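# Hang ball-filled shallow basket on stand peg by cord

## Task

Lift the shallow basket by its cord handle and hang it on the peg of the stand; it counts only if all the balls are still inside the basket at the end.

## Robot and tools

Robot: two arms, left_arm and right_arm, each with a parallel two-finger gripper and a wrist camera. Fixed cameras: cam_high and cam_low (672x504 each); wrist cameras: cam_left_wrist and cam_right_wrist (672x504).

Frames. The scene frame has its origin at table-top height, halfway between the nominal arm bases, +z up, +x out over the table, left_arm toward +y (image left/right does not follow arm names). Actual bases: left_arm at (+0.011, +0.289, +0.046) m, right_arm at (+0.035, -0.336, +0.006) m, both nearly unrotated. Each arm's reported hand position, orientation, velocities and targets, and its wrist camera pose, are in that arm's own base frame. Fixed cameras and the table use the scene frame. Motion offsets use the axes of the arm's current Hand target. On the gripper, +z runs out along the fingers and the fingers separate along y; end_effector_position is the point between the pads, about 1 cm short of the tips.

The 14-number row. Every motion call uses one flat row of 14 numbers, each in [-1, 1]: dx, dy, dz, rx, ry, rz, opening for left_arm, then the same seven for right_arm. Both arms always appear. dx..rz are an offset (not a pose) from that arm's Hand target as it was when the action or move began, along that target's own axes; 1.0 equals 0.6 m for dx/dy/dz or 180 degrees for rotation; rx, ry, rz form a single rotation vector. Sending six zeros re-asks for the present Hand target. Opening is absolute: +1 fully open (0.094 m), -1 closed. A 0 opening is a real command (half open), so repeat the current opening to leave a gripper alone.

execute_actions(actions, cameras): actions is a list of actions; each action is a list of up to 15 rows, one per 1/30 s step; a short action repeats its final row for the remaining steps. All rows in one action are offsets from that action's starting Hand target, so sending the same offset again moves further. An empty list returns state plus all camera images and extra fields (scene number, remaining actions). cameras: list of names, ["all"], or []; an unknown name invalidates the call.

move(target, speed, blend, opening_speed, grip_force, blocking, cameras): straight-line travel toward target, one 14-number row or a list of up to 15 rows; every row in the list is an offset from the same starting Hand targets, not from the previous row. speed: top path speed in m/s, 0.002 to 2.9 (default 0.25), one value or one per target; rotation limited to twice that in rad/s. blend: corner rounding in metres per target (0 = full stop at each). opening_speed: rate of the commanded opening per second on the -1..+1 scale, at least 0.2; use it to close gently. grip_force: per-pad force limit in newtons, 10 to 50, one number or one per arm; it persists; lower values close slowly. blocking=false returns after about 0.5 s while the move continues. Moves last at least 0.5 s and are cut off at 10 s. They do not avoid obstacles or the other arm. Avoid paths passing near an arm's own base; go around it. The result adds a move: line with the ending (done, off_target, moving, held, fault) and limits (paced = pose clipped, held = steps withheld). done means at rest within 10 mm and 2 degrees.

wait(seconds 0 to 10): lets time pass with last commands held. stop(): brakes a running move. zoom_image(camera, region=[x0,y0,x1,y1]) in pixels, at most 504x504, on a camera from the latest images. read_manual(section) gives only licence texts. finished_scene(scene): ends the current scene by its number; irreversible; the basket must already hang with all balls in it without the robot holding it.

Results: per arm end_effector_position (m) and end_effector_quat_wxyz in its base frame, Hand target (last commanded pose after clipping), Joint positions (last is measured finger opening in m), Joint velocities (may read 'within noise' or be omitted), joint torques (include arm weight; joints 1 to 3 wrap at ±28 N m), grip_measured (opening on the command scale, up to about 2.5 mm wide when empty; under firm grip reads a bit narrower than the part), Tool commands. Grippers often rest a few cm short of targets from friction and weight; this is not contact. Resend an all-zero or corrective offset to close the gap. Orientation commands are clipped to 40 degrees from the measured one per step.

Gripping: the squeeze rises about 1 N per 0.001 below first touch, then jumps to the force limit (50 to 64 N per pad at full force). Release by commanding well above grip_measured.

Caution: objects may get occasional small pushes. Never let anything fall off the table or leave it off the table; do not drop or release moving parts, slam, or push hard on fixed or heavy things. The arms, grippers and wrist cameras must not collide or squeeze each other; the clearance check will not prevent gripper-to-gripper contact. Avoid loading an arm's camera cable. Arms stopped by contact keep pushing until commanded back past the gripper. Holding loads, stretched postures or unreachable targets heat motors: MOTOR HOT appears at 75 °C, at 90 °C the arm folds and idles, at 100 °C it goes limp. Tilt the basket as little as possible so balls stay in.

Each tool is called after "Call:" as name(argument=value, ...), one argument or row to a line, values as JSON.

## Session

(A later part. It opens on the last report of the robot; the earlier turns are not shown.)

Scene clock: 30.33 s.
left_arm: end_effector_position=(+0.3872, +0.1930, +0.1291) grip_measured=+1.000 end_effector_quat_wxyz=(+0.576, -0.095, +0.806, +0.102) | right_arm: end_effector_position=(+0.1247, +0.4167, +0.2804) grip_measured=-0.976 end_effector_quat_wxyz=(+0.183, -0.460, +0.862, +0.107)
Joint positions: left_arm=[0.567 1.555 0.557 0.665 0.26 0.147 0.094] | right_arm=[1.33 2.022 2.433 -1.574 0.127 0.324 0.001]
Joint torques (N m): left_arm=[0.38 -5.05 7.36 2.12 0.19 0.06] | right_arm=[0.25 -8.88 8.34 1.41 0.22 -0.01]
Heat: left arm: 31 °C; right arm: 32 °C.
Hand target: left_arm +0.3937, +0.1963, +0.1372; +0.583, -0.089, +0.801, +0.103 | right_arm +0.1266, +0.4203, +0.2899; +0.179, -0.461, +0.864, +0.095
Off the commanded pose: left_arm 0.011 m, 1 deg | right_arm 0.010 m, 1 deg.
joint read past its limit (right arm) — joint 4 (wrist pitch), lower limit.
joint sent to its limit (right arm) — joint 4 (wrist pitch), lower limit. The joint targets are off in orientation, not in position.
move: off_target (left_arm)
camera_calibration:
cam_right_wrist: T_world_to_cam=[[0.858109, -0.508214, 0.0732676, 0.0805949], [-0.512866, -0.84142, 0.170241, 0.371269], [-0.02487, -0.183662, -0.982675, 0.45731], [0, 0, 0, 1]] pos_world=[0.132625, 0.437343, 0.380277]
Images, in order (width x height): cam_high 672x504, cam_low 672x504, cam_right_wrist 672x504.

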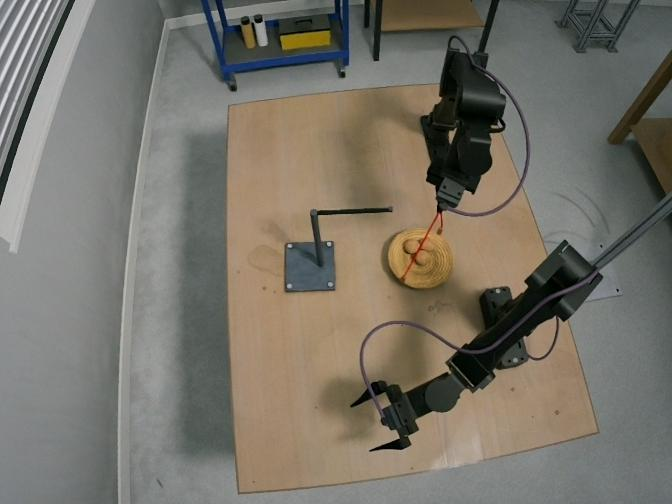

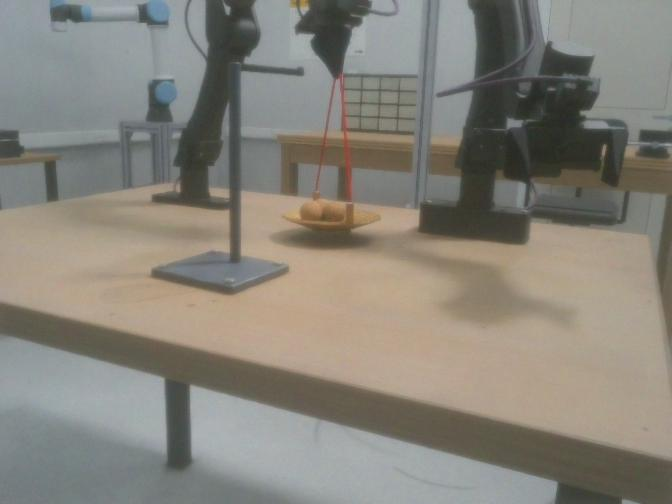

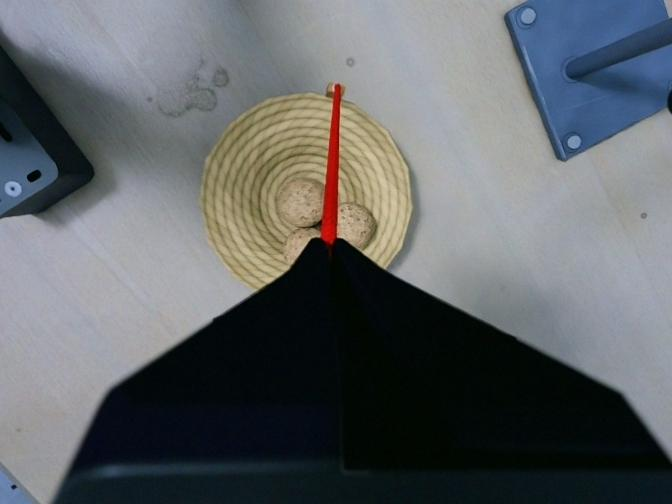

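Call:
move(
  target=[0,0,0,0,0,0,1,-0.055,-0.047,-0.1125,-0.066,0,-0.153,-1],
  speed=0.08,
  cameras=["cam_right_wrist","cam_low","cam_high"],
)

Call:
zoom_image(
  camera="cam_low",
  region=[210, 20, 410, 260],
)

Scene clock: 34.63 s.
left_arm: end_effector_position=(+0.3872, +0.1930, +0.1291) grip_measured=+1.000 end_effector_quat_wxyz=(+0.576, -0.095, +0.806, +0.102) | right_arm: end_effector_position=(+0.1566, +0.4138, +0.3322) grip_measured=-0.976 end_effector_quat_wxyz=(+0.232, -0.644, +0.709, +0.172)
Joint positions: left_arm=[0.567 1.555 0.557 0.665 0.26 0.147 0.094] | right_arm=[1.158 2.022 2.606 -1.579 -0.12 -0.281 0.001]
Joint torques (N m): left_arm=[0.38 -5.07 7.39 2.11 0.18 0.07] | right_arm=[-0.39 -12.57 7.8 1.81 -0.28 -0.03]
Heat: left arm: 32 °C; right arm: 32 °C.
Hand target: left_arm +0.3937, +0.1963, +0.1372; +0.583, -0.089, +0.801, +0.103 | right_arm +0.1520, +0.4075, +0.3649; +0.148, -0.669, +0.715, +0.138
Off the commanded pose: left_arm 0.011 m, 1 deg | right_arm 0.034 m, 11 deg.
joint read past its limit (right arm) — joint 4 (wrist pitch), lower limit.
joint sent to its limit (right arm) — joint 4 (wrist pitch), lower limit. The joint targets are off in orientation, not in position.
move: off_target (left_arm, right_arm)
camera_calibration:
cam_right_wrist: T_world_to_cam=[[0.985897, -0.0732442, 0.150474, -0.17765], [-0.0764464, -0.996952, 0.0155995, 0.423875], [0.148873, -0.0268828, -0.988491, 0.418401], [0, 0, 0, 1]] pos_world=[0.14526, 0.420818, 0.433705]
Images, in order (width x height): cam_high 672x504, cam_low 672x504, cam_right_wrist 672x504.

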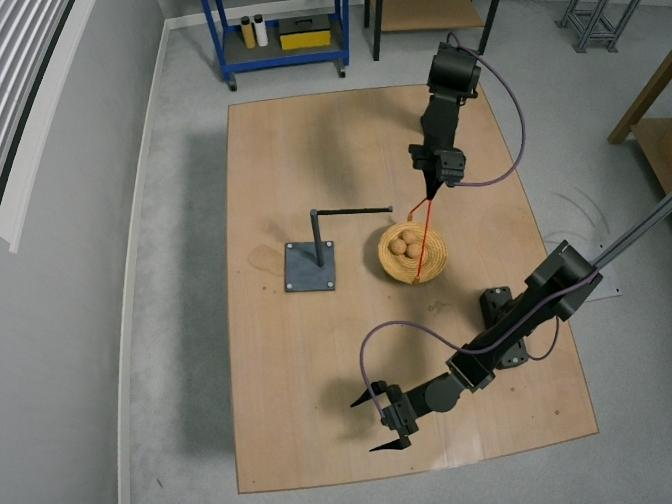

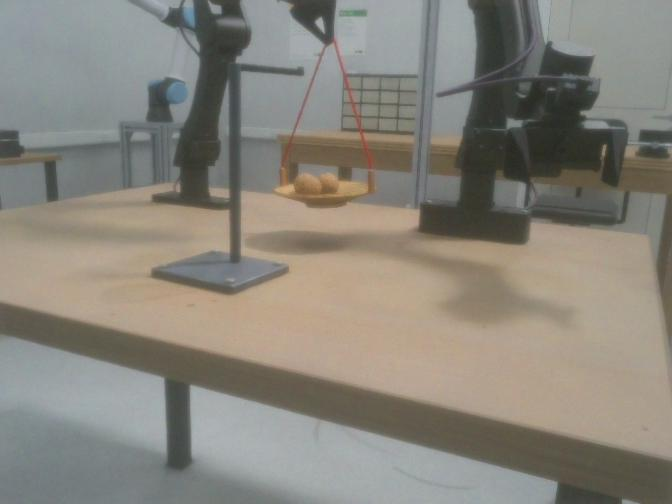

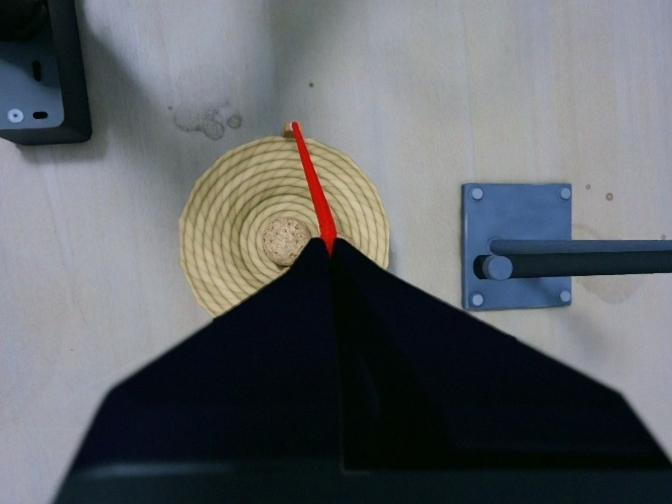

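Scaled by 2.100 from the camera's 672x504 image, which has a finer 960x720 frame.

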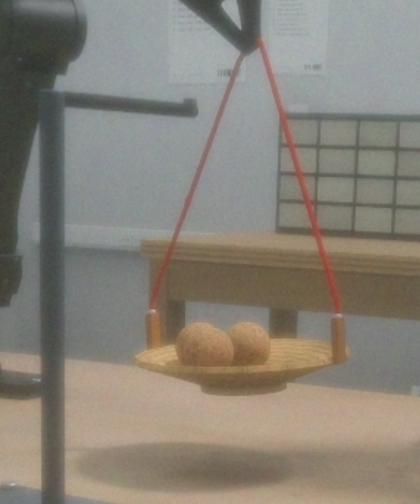

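Call:
move(
  target=[0,0,0,0,0,0,1,-0.006,-0.031,-0.034,0,0,0,-1],
  speed=0.06,
  cameras=["cam_right_wrist","cam_low"],
)

Scene clock: 37.63 s.
left_arm: end_effector_position=(+0.3872, +0.1930, +0.1291) grip_measured=+1.000 end_effector_quat_wxyz=(+0.576, -0.095, +0.806, +0.102) | right_arm: end_effector_position=(+0.1749, +0.4069, +0.3562) grip_measured=-0.976 end_effector_quat_wxyz=(+0.268, -0.633, +0.702, +0.186)
Joint positions: left_arm=[0.567 1.555 0.557 0.665 0.26 0.147 0.094] | right_arm=[1.104 2.022 2.684 -1.582 -0.144 -0.314 0.001]
Joint torques (N m): left_arm=[0.38 -5.08 7.35 2.12 0.19 0.07] | right_arm=[-0.38 -11.54 7.45 1.97 -0.3 -0.02]
Heat: left arm: 32 °C; right arm: 32 °C.
Hand target: left_arm +0.3937, +0.1963, +0.1372; +0.583, -0.089, +0.801, +0.103 | right_arm +0.1701, +0.4015, +0.3852; +0.149, -0.669, +0.715, +0.138
Off the commanded pose: left_arm 0.011 m, 1 deg | right_arm 0.030 m, 15 deg.
joint read past its limit (right arm) — joint 4 (wrist pitch), lower limit.
joint sent to its limit (right arm) — joint 4 (wrist pitch), lower limit. The joint targets are off in orientation, not in position.
move: off_target (left_arm, right_arm)
camera_calibration:
cam_right_wrist: T_world_to_cam=[[0.979308, -0.0979645, 0.177083, -0.198098], [-0.0886964, -0.994278, -0.0595362, 0.445798], [0.181903, 0.0425977, -0.982393, 0.403026], [0, 0, 0, 1]] pos_world=[0.160229, 0.406672, 0.457551]
Images, in order (width x height): cam_low 672x504, cam_right_wrist 672x504.

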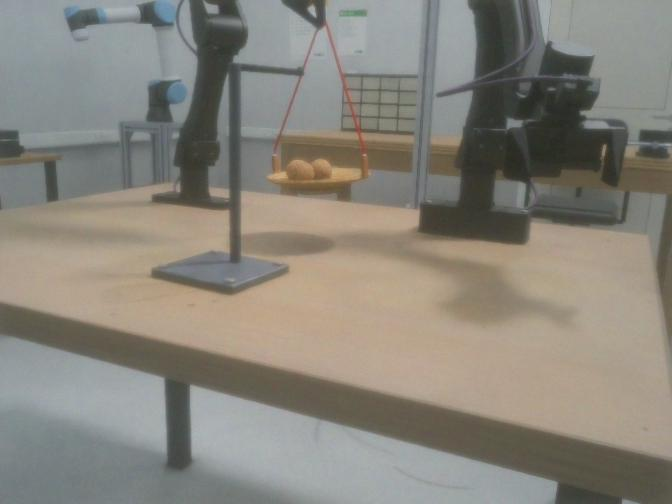

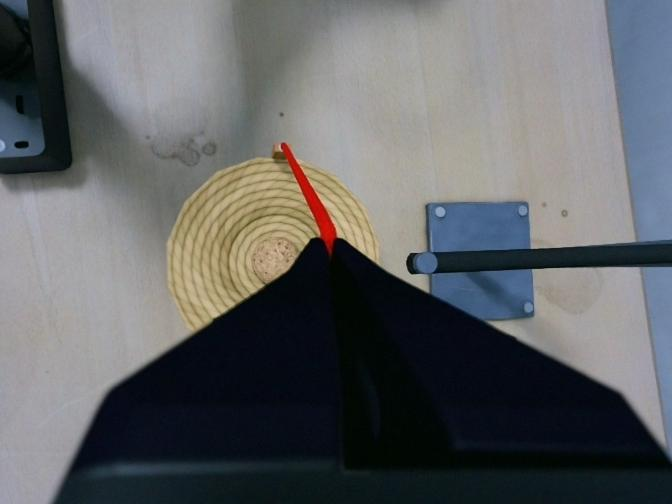

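Call:
move(
  target=[0,0,0,0,0,0,1,-0.006,-0.191,0.021,0,0,0,-1],
  speed=0.06,
  cameras=["cam_right_wrist","cam_low","cam_high"],
)

Call:
zoom_image(
  camera="cam_low",
  region=[200, 0, 400, 260],
)

Scene clock: 41.20 s.
left_arm: end_effector_position=(+0.3872, +0.1930, +0.1291) grip_measured=+1.000 end_effector_quat_wxyz=(+0.576, -0.095, +0.806, +0.102) | right_arm: end_effector_position=(+0.2796, +0.3912, +0.3626) grip_measured=-0.976 end_effector_quat_wxyz=(+0.333, -0.610, +0.697, +0.177)
Joint positions: left_arm=[0.567 1.555 0.557 0.665 0.26 0.147 0.094] | right_arm=[0.859 2.143 2.837 -1.522 -0.241 -0.486 0.001]
Joint torques (N m): left_arm=[0.4 -5.08 7.35 2.13 0.19 0.06] | right_arm=[-0.29 -8.31 7.31 2.51 -0.38 -0.03]
Heat: left arm: 32 °C; right arm: 32 °C.
Hand target: left_arm +0.3937, +0.1963, +0.1372; +0.583, -0.089, +0.801, +0.103 | right_arm +0.2850, +0.4020, +0.3752; +0.148, -0.669, +0.715, +0.138
Off the commanded pose: left_arm 0.011 m, 1 deg | right_arm 0.017 m, 23 deg.
elbow stopped short (right arm): the move would have taken joint 3 (elbow) straighter than the controller allows.
move: off_target (left_arm, right_arm)
camera_calibration:
cam_right_wrist: T_world_to_cam=[[0.950785, -0.168641, 0.259937, -0.297686], [-0.131718, -0.97932, -0.153566, 0.480108], [0.280459, 0.11177, -0.953336, 0.325753], [0, 0, 0, 1]] pos_world=[0.254914, 0.383568, 0.46166]
Images, in order (width x height): cam_high 672x504, cam_low 672x504, cam_right_wrist 672x504.

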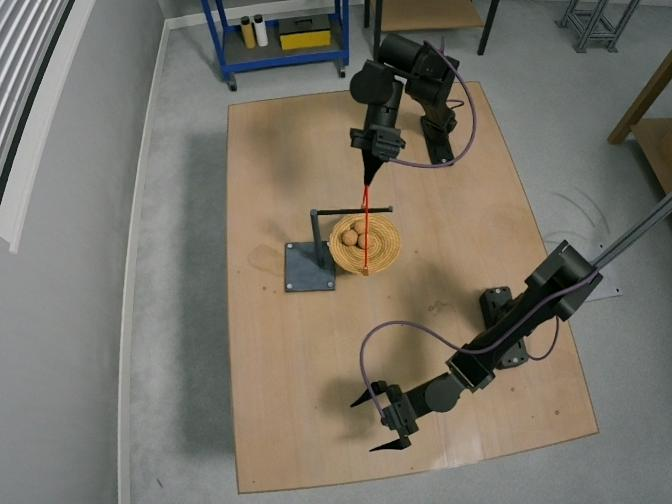

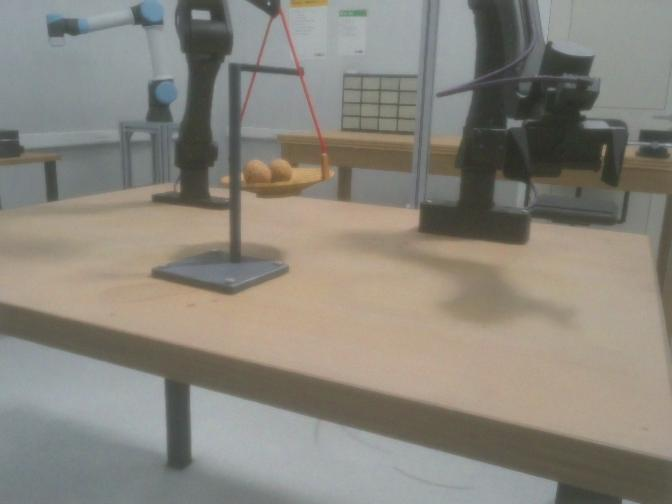

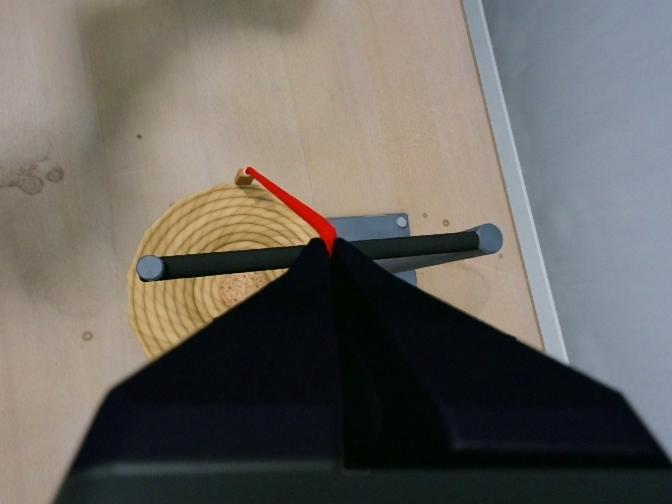

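Scaled by 1.938 from the camera's 672x504 image, which has a finer 960x720 frame.

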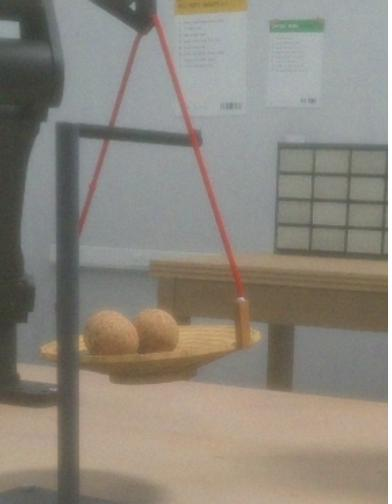

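Call:
move(
  target=[0,0,0,0,0,0,1,0.024,0.001,0.08,0,-0.11,0,-1],
  speed=0.05,
  cameras=["cam_right_wrist","cam_low"],
)

Call:
zoom_image(
  camera="cam_low",
  region=[200, 0, 400, 260],
)

Scene clock: 44.17 s.
left_arm: end_effector_position=(+0.3872, +0.1930, +0.1291) grip_measured=+1.000 end_effector_quat_wxyz=(+0.576, -0.095, +0.806, +0.102) | right_arm: end_effector_position=(+0.2850, +0.4027, +0.3239) grip_measured=-0.976 end_effector_quat_wxyz=(-0.271, +0.631, -0.688, -0.237)
Joint positions: left_arm=[0.567 1.555 0.557 0.665 0.26 0.147 0.094] | right_arm=[0.802 2.235 2.837 -1.55 -0.423 -0.544 0.001]
Joint torques (N m): left_arm=[0.36 -5.05 7.36 2.12 0.19 0.07] | right_arm=[-0.36 -9.07 6.46 1.85 -0.65 -0.09]
Heat: left arm: 32 °C; right arm: 32 °C.
Hand target: left_arm +0.3937, +0.1963, +0.1372; +0.583, -0.089, +0.801, +0.103 | right_arm +0.2848, +0.4079, +0.3252; -0.269, +0.635, -0.679, -0.251
Off the commanded pose: left_arm 0.011 m, 1 deg | right_arm 0.005 m, 2 deg.
move: off_target (left_arm)
camera_calibration:
cam_right_wrist: T_world_to_cam=[[0.990645, -0.0692559, 0.117583, -0.296074], [-0.0528183, -0.989083, -0.137567, 0.462403], [0.125827, 0.13007, -0.983488, 0.33242], [0, 0, 0, 1]] pos_world=[0.275901, 0.393612, 0.425356]
Images, in order (width x height): cam_low 672x504, cam_right_wrist 672x504.

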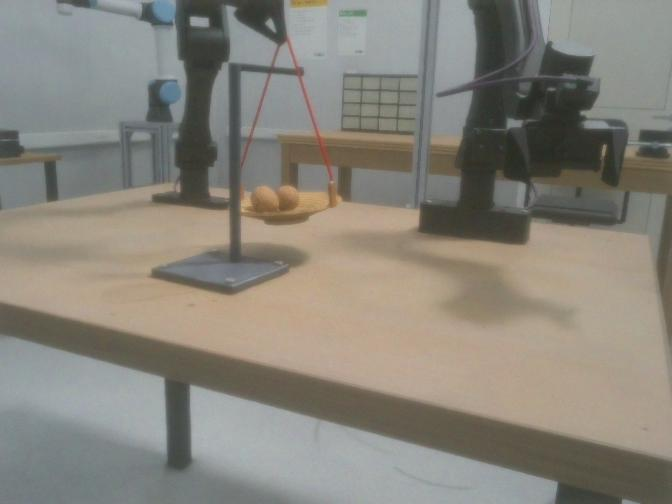

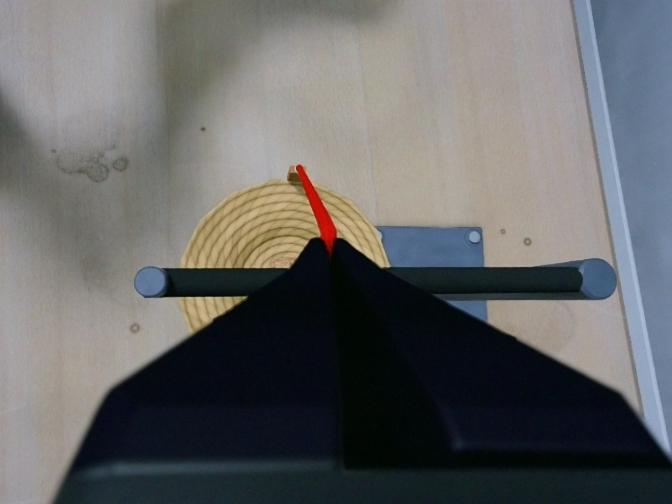

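Scaled by 1.938 from the camera's 672x504 image, which has a finer 960x720 frame.

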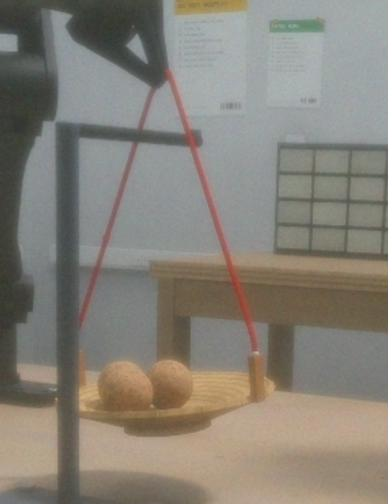

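Call:
move(
  target=[0,0,0,0,0,0,1,0.025,0,0.0267,0,0,0,-1],
  speed=0.04,
  cameras=["cam_right_wrist","cam_low"],
)

Call:
zoom_image(
  camera="cam_low",
  region=[220, 0, 340, 130],
)

Scene clock: 45.63 s.
left_arm: end_effector_position=(+0.3872, +0.1930, +0.1291) grip_measured=+1.000 end_effector_quat_wxyz=(+0.576, -0.095, +0.806, +0.102) | right_arm: end_effector_position=(+0.2849, +0.4001, +0.2888) grip_measured=-0.976 end_effector_quat_wxyz=(+0.239, -0.634, +0.695, +0.239)
Joint positions: left_arm=[0.567 1.555 0.557 0.665 0.26 0.147 0.094] | right_arm=[0.793 2.105 2.462 -1.377 -0.439 -0.56 0.001]
Joint torques (N m): left_arm=[0.38 -5.07 7.36 2.11 0.19 0.07] | right_arm=[0.39 -12.11 4.25 2.3 -0.44 0.04]
Heat: left arm: 32 °C; right arm: 32 °C.
Hand target: left_arm +0.3937, +0.1963, +0.1372; +0.583, -0.089, +0.801, +0.103 | right_arm +0.2848, +0.4079, +0.3035; +0.269, -0.635, +0.679, +0.251
Off the commanded pose: left_arm 0.011 m, 1 deg | right_arm 0.016 m, 4 deg.
move: off_target (left_arm, right_arm)
camera_calibration:
cam_right_wrist: T_world_to_cam=[[0.996048, -0.0532215, 0.0711039, -0.286571], [-0.0465221, -0.994601, -0.0927648, 0.442537], [0.075657, 0.0890903, -0.993146, 0.331786], [0, 0, 0, 1]] pos_world=[0.280925, 0.395337, 0.39094]
Images, in order (width x height): cam_low 672x504, cam_right_wrist 672x504.

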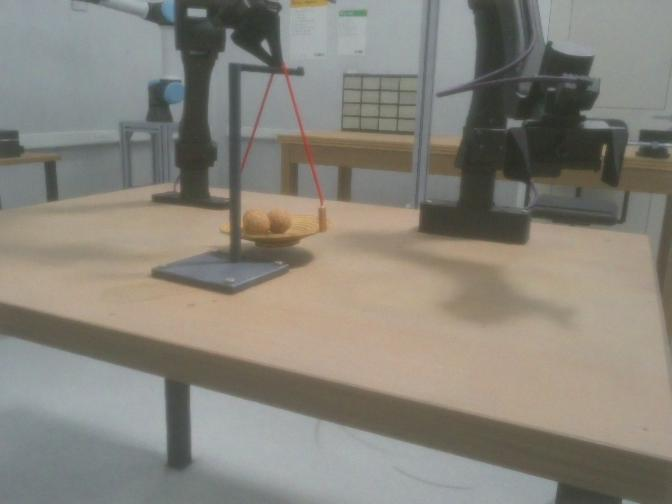

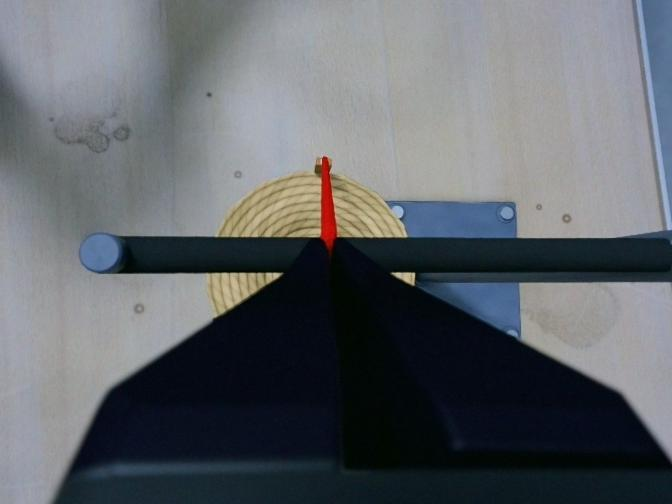

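Scaled by 3.877 from the camera's 672x504 image, which has a finer 960x720 frame.

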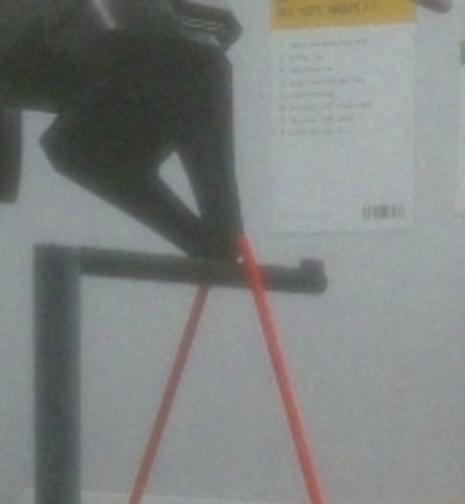

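Call:
move(
  target=[0,0,0,0,0,0,1,0,0,0,0,0,0,-0.4],
  opening_speed=0.6,
  cameras=["cam_right_wrist","cam_low"],
)

Call:
zoom_image(
  camera="cam_low",
  region=[220, 0, 340, 130],
)

Scene clock: 47.00 s.
left_arm: end_effector_position=(+0.3872, +0.1930, +0.1291) grip_measured=+1.000 end_effector_quat_wxyz=(+0.576, -0.095, +0.806, +0.102) | right_arm: end_effector_position=(+0.2935, +0.4025, +0.2921) grip_measured=-0.402 end_effector_quat_wxyz=(+0.257, -0.632, +0.693, +0.232)
Joint positions: left_arm=[0.567 1.555 0.557 0.665 0.26 0.147 0.094] | right_arm=[0.79 2.105 2.462 -1.343 -0.423 -0.56 0.028]
Joint torques (N m): left_arm=[0.36 -5.04 7.36 2.11 0.19 0.06] | right_arm=[0.69 -12.12 4.33 1.97 -0.61 0.05]
Heat: left arm: 32 °C; right arm: 32 °C.
Hand target: left_arm +0.3937, +0.1963, +0.1372; +0.583, -0.089, +0.801, +0.103 | right_arm +0.2848, +0.4079, +0.3034; +0.269, -0.635, +0.679, +0.251
Off the commanded pose: left_arm 0.011 m, 1 deg | right_arm 0.015 m, 3 deg.
move: off_target (left_arm, right_arm)
camera_calibration:
cam_right_wrist: T_world_to_cam=[[0.992301, -0.066958, 0.104191, -0.298312], [-0.0555297, -0.992493, -0.108966, 0.452151], [0.110705, 0.102341, -0.98857, 0.317248], [0, 0, 0, 1]] pos_world=[0.286002, 0.396315, 0.393972]
Images, in order (width x height): cam_low 672x504, cam_right_wrist 672x504.

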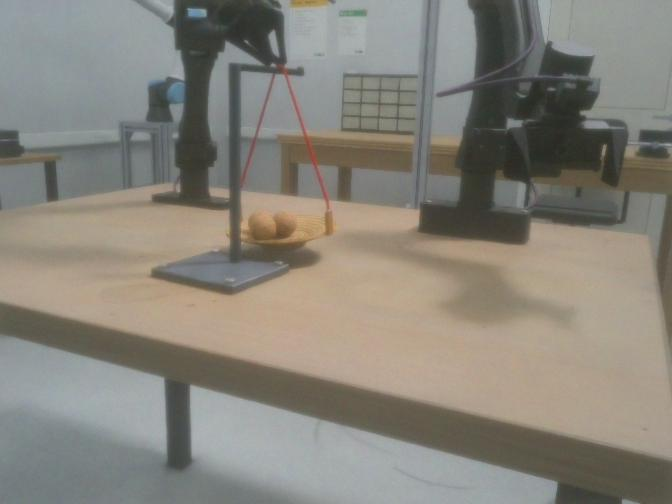

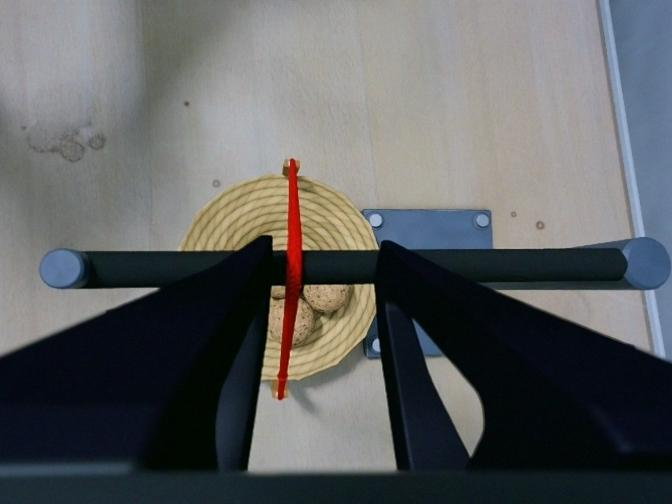

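Scaled by 3.877 from the camera's 672x504 image, which has a finer 960x720 frame.

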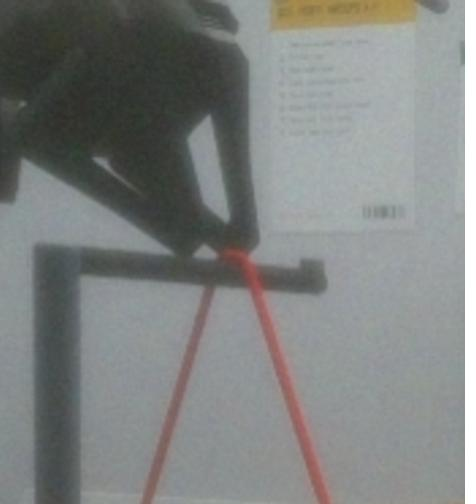

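Call:
move(
  target=[
    [0,0,0,0,0,0,1,0,0,0,0,0,0,0],
    [0,0,0,0,0,0,1,0,0,-0.2,0,0,0,0],
  ],
  speed=0.1,
  opening_speed=0.6,
  cameras=["cam_right_wrist","cam_low","cam_high"],
)

Scene clock: 49.73 s.
left_arm: end_effector_position=(+0.3872, +0.1930, +0.1291) grip_measured=+1.000 end_effector_quat_wxyz=(+0.576, -0.095, +0.806, +0.102) | right_arm: end_effector_position=(+0.2899, +0.3298, +0.3833) grip_measured=-0.001 end_effector_quat_wxyz=(+0.325, -0.609, +0.680, +0.248)
Joint positions: left_arm=[0.567 1.555 0.557 0.665 0.26 0.147 0.094] | right_arm=[0.638 2.006 2.679 -1.553 -0.529 -0.629 0.047]
Joint torques (N m): left_arm=[0.39 -5.05 7.35 2.11 0.19 0.06] | right_arm=[-0.14 -10.26 3.66 1.63 -0.58 -0.09]
Heat: left arm: 32 °C; right arm: 32 °C.
Hand target: left_arm +0.3937, +0.1963, +0.1372; +0.583, -0.089, +0.801, +0.103 | right_arm +0.2792, +0.3260, +0.3910; +0.269, -0.635, +0.679, +0.251
Off the commanded pose: left_arm 0.011 m, 1 deg | right_arm 0.014 m, 7 deg.
joint sent to its limit (right arm) — joint 4 (wrist pitch), lower limit. The joint targets are off in orientation, not in position.
move: off_target (left_arm, right_arm)
camera_calibration:
cam_right_wrist: T_world_to_cam=[[0.979251, -0.121811, 0.161955, -0.309414], [-0.0810349, -0.967879, -0.237998, 0.43842], [0.185744, 0.219936, -0.957668, 0.342855], [0, 0, 0, 1]] pos_world=[0.274838, 0.311242, 0.482796]
Images, in order (width x height): cam_high 672x504, cam_low 672x504, cam_right_wrist 672x504.

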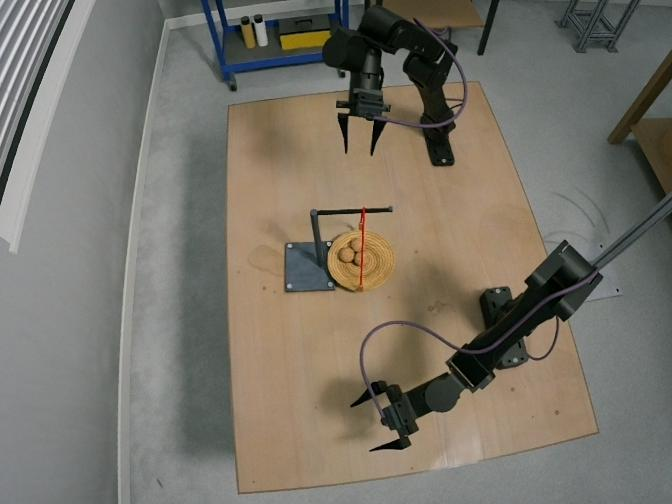

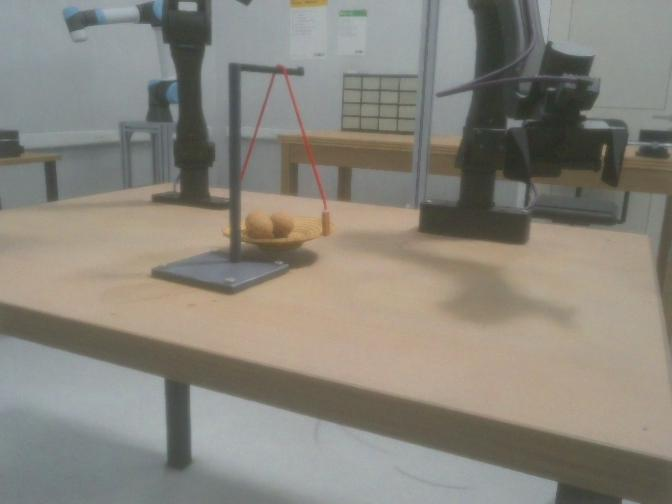

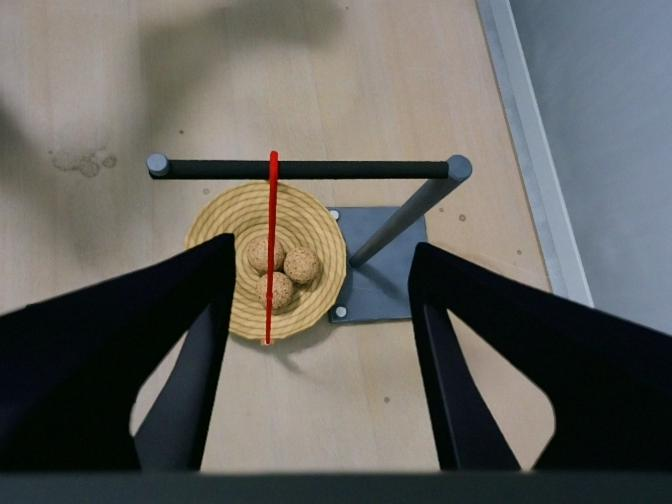

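Hung. Clear and all balls in.

Call:
finished_scene(
  scene=2,
)

The scene is finished: the task was done.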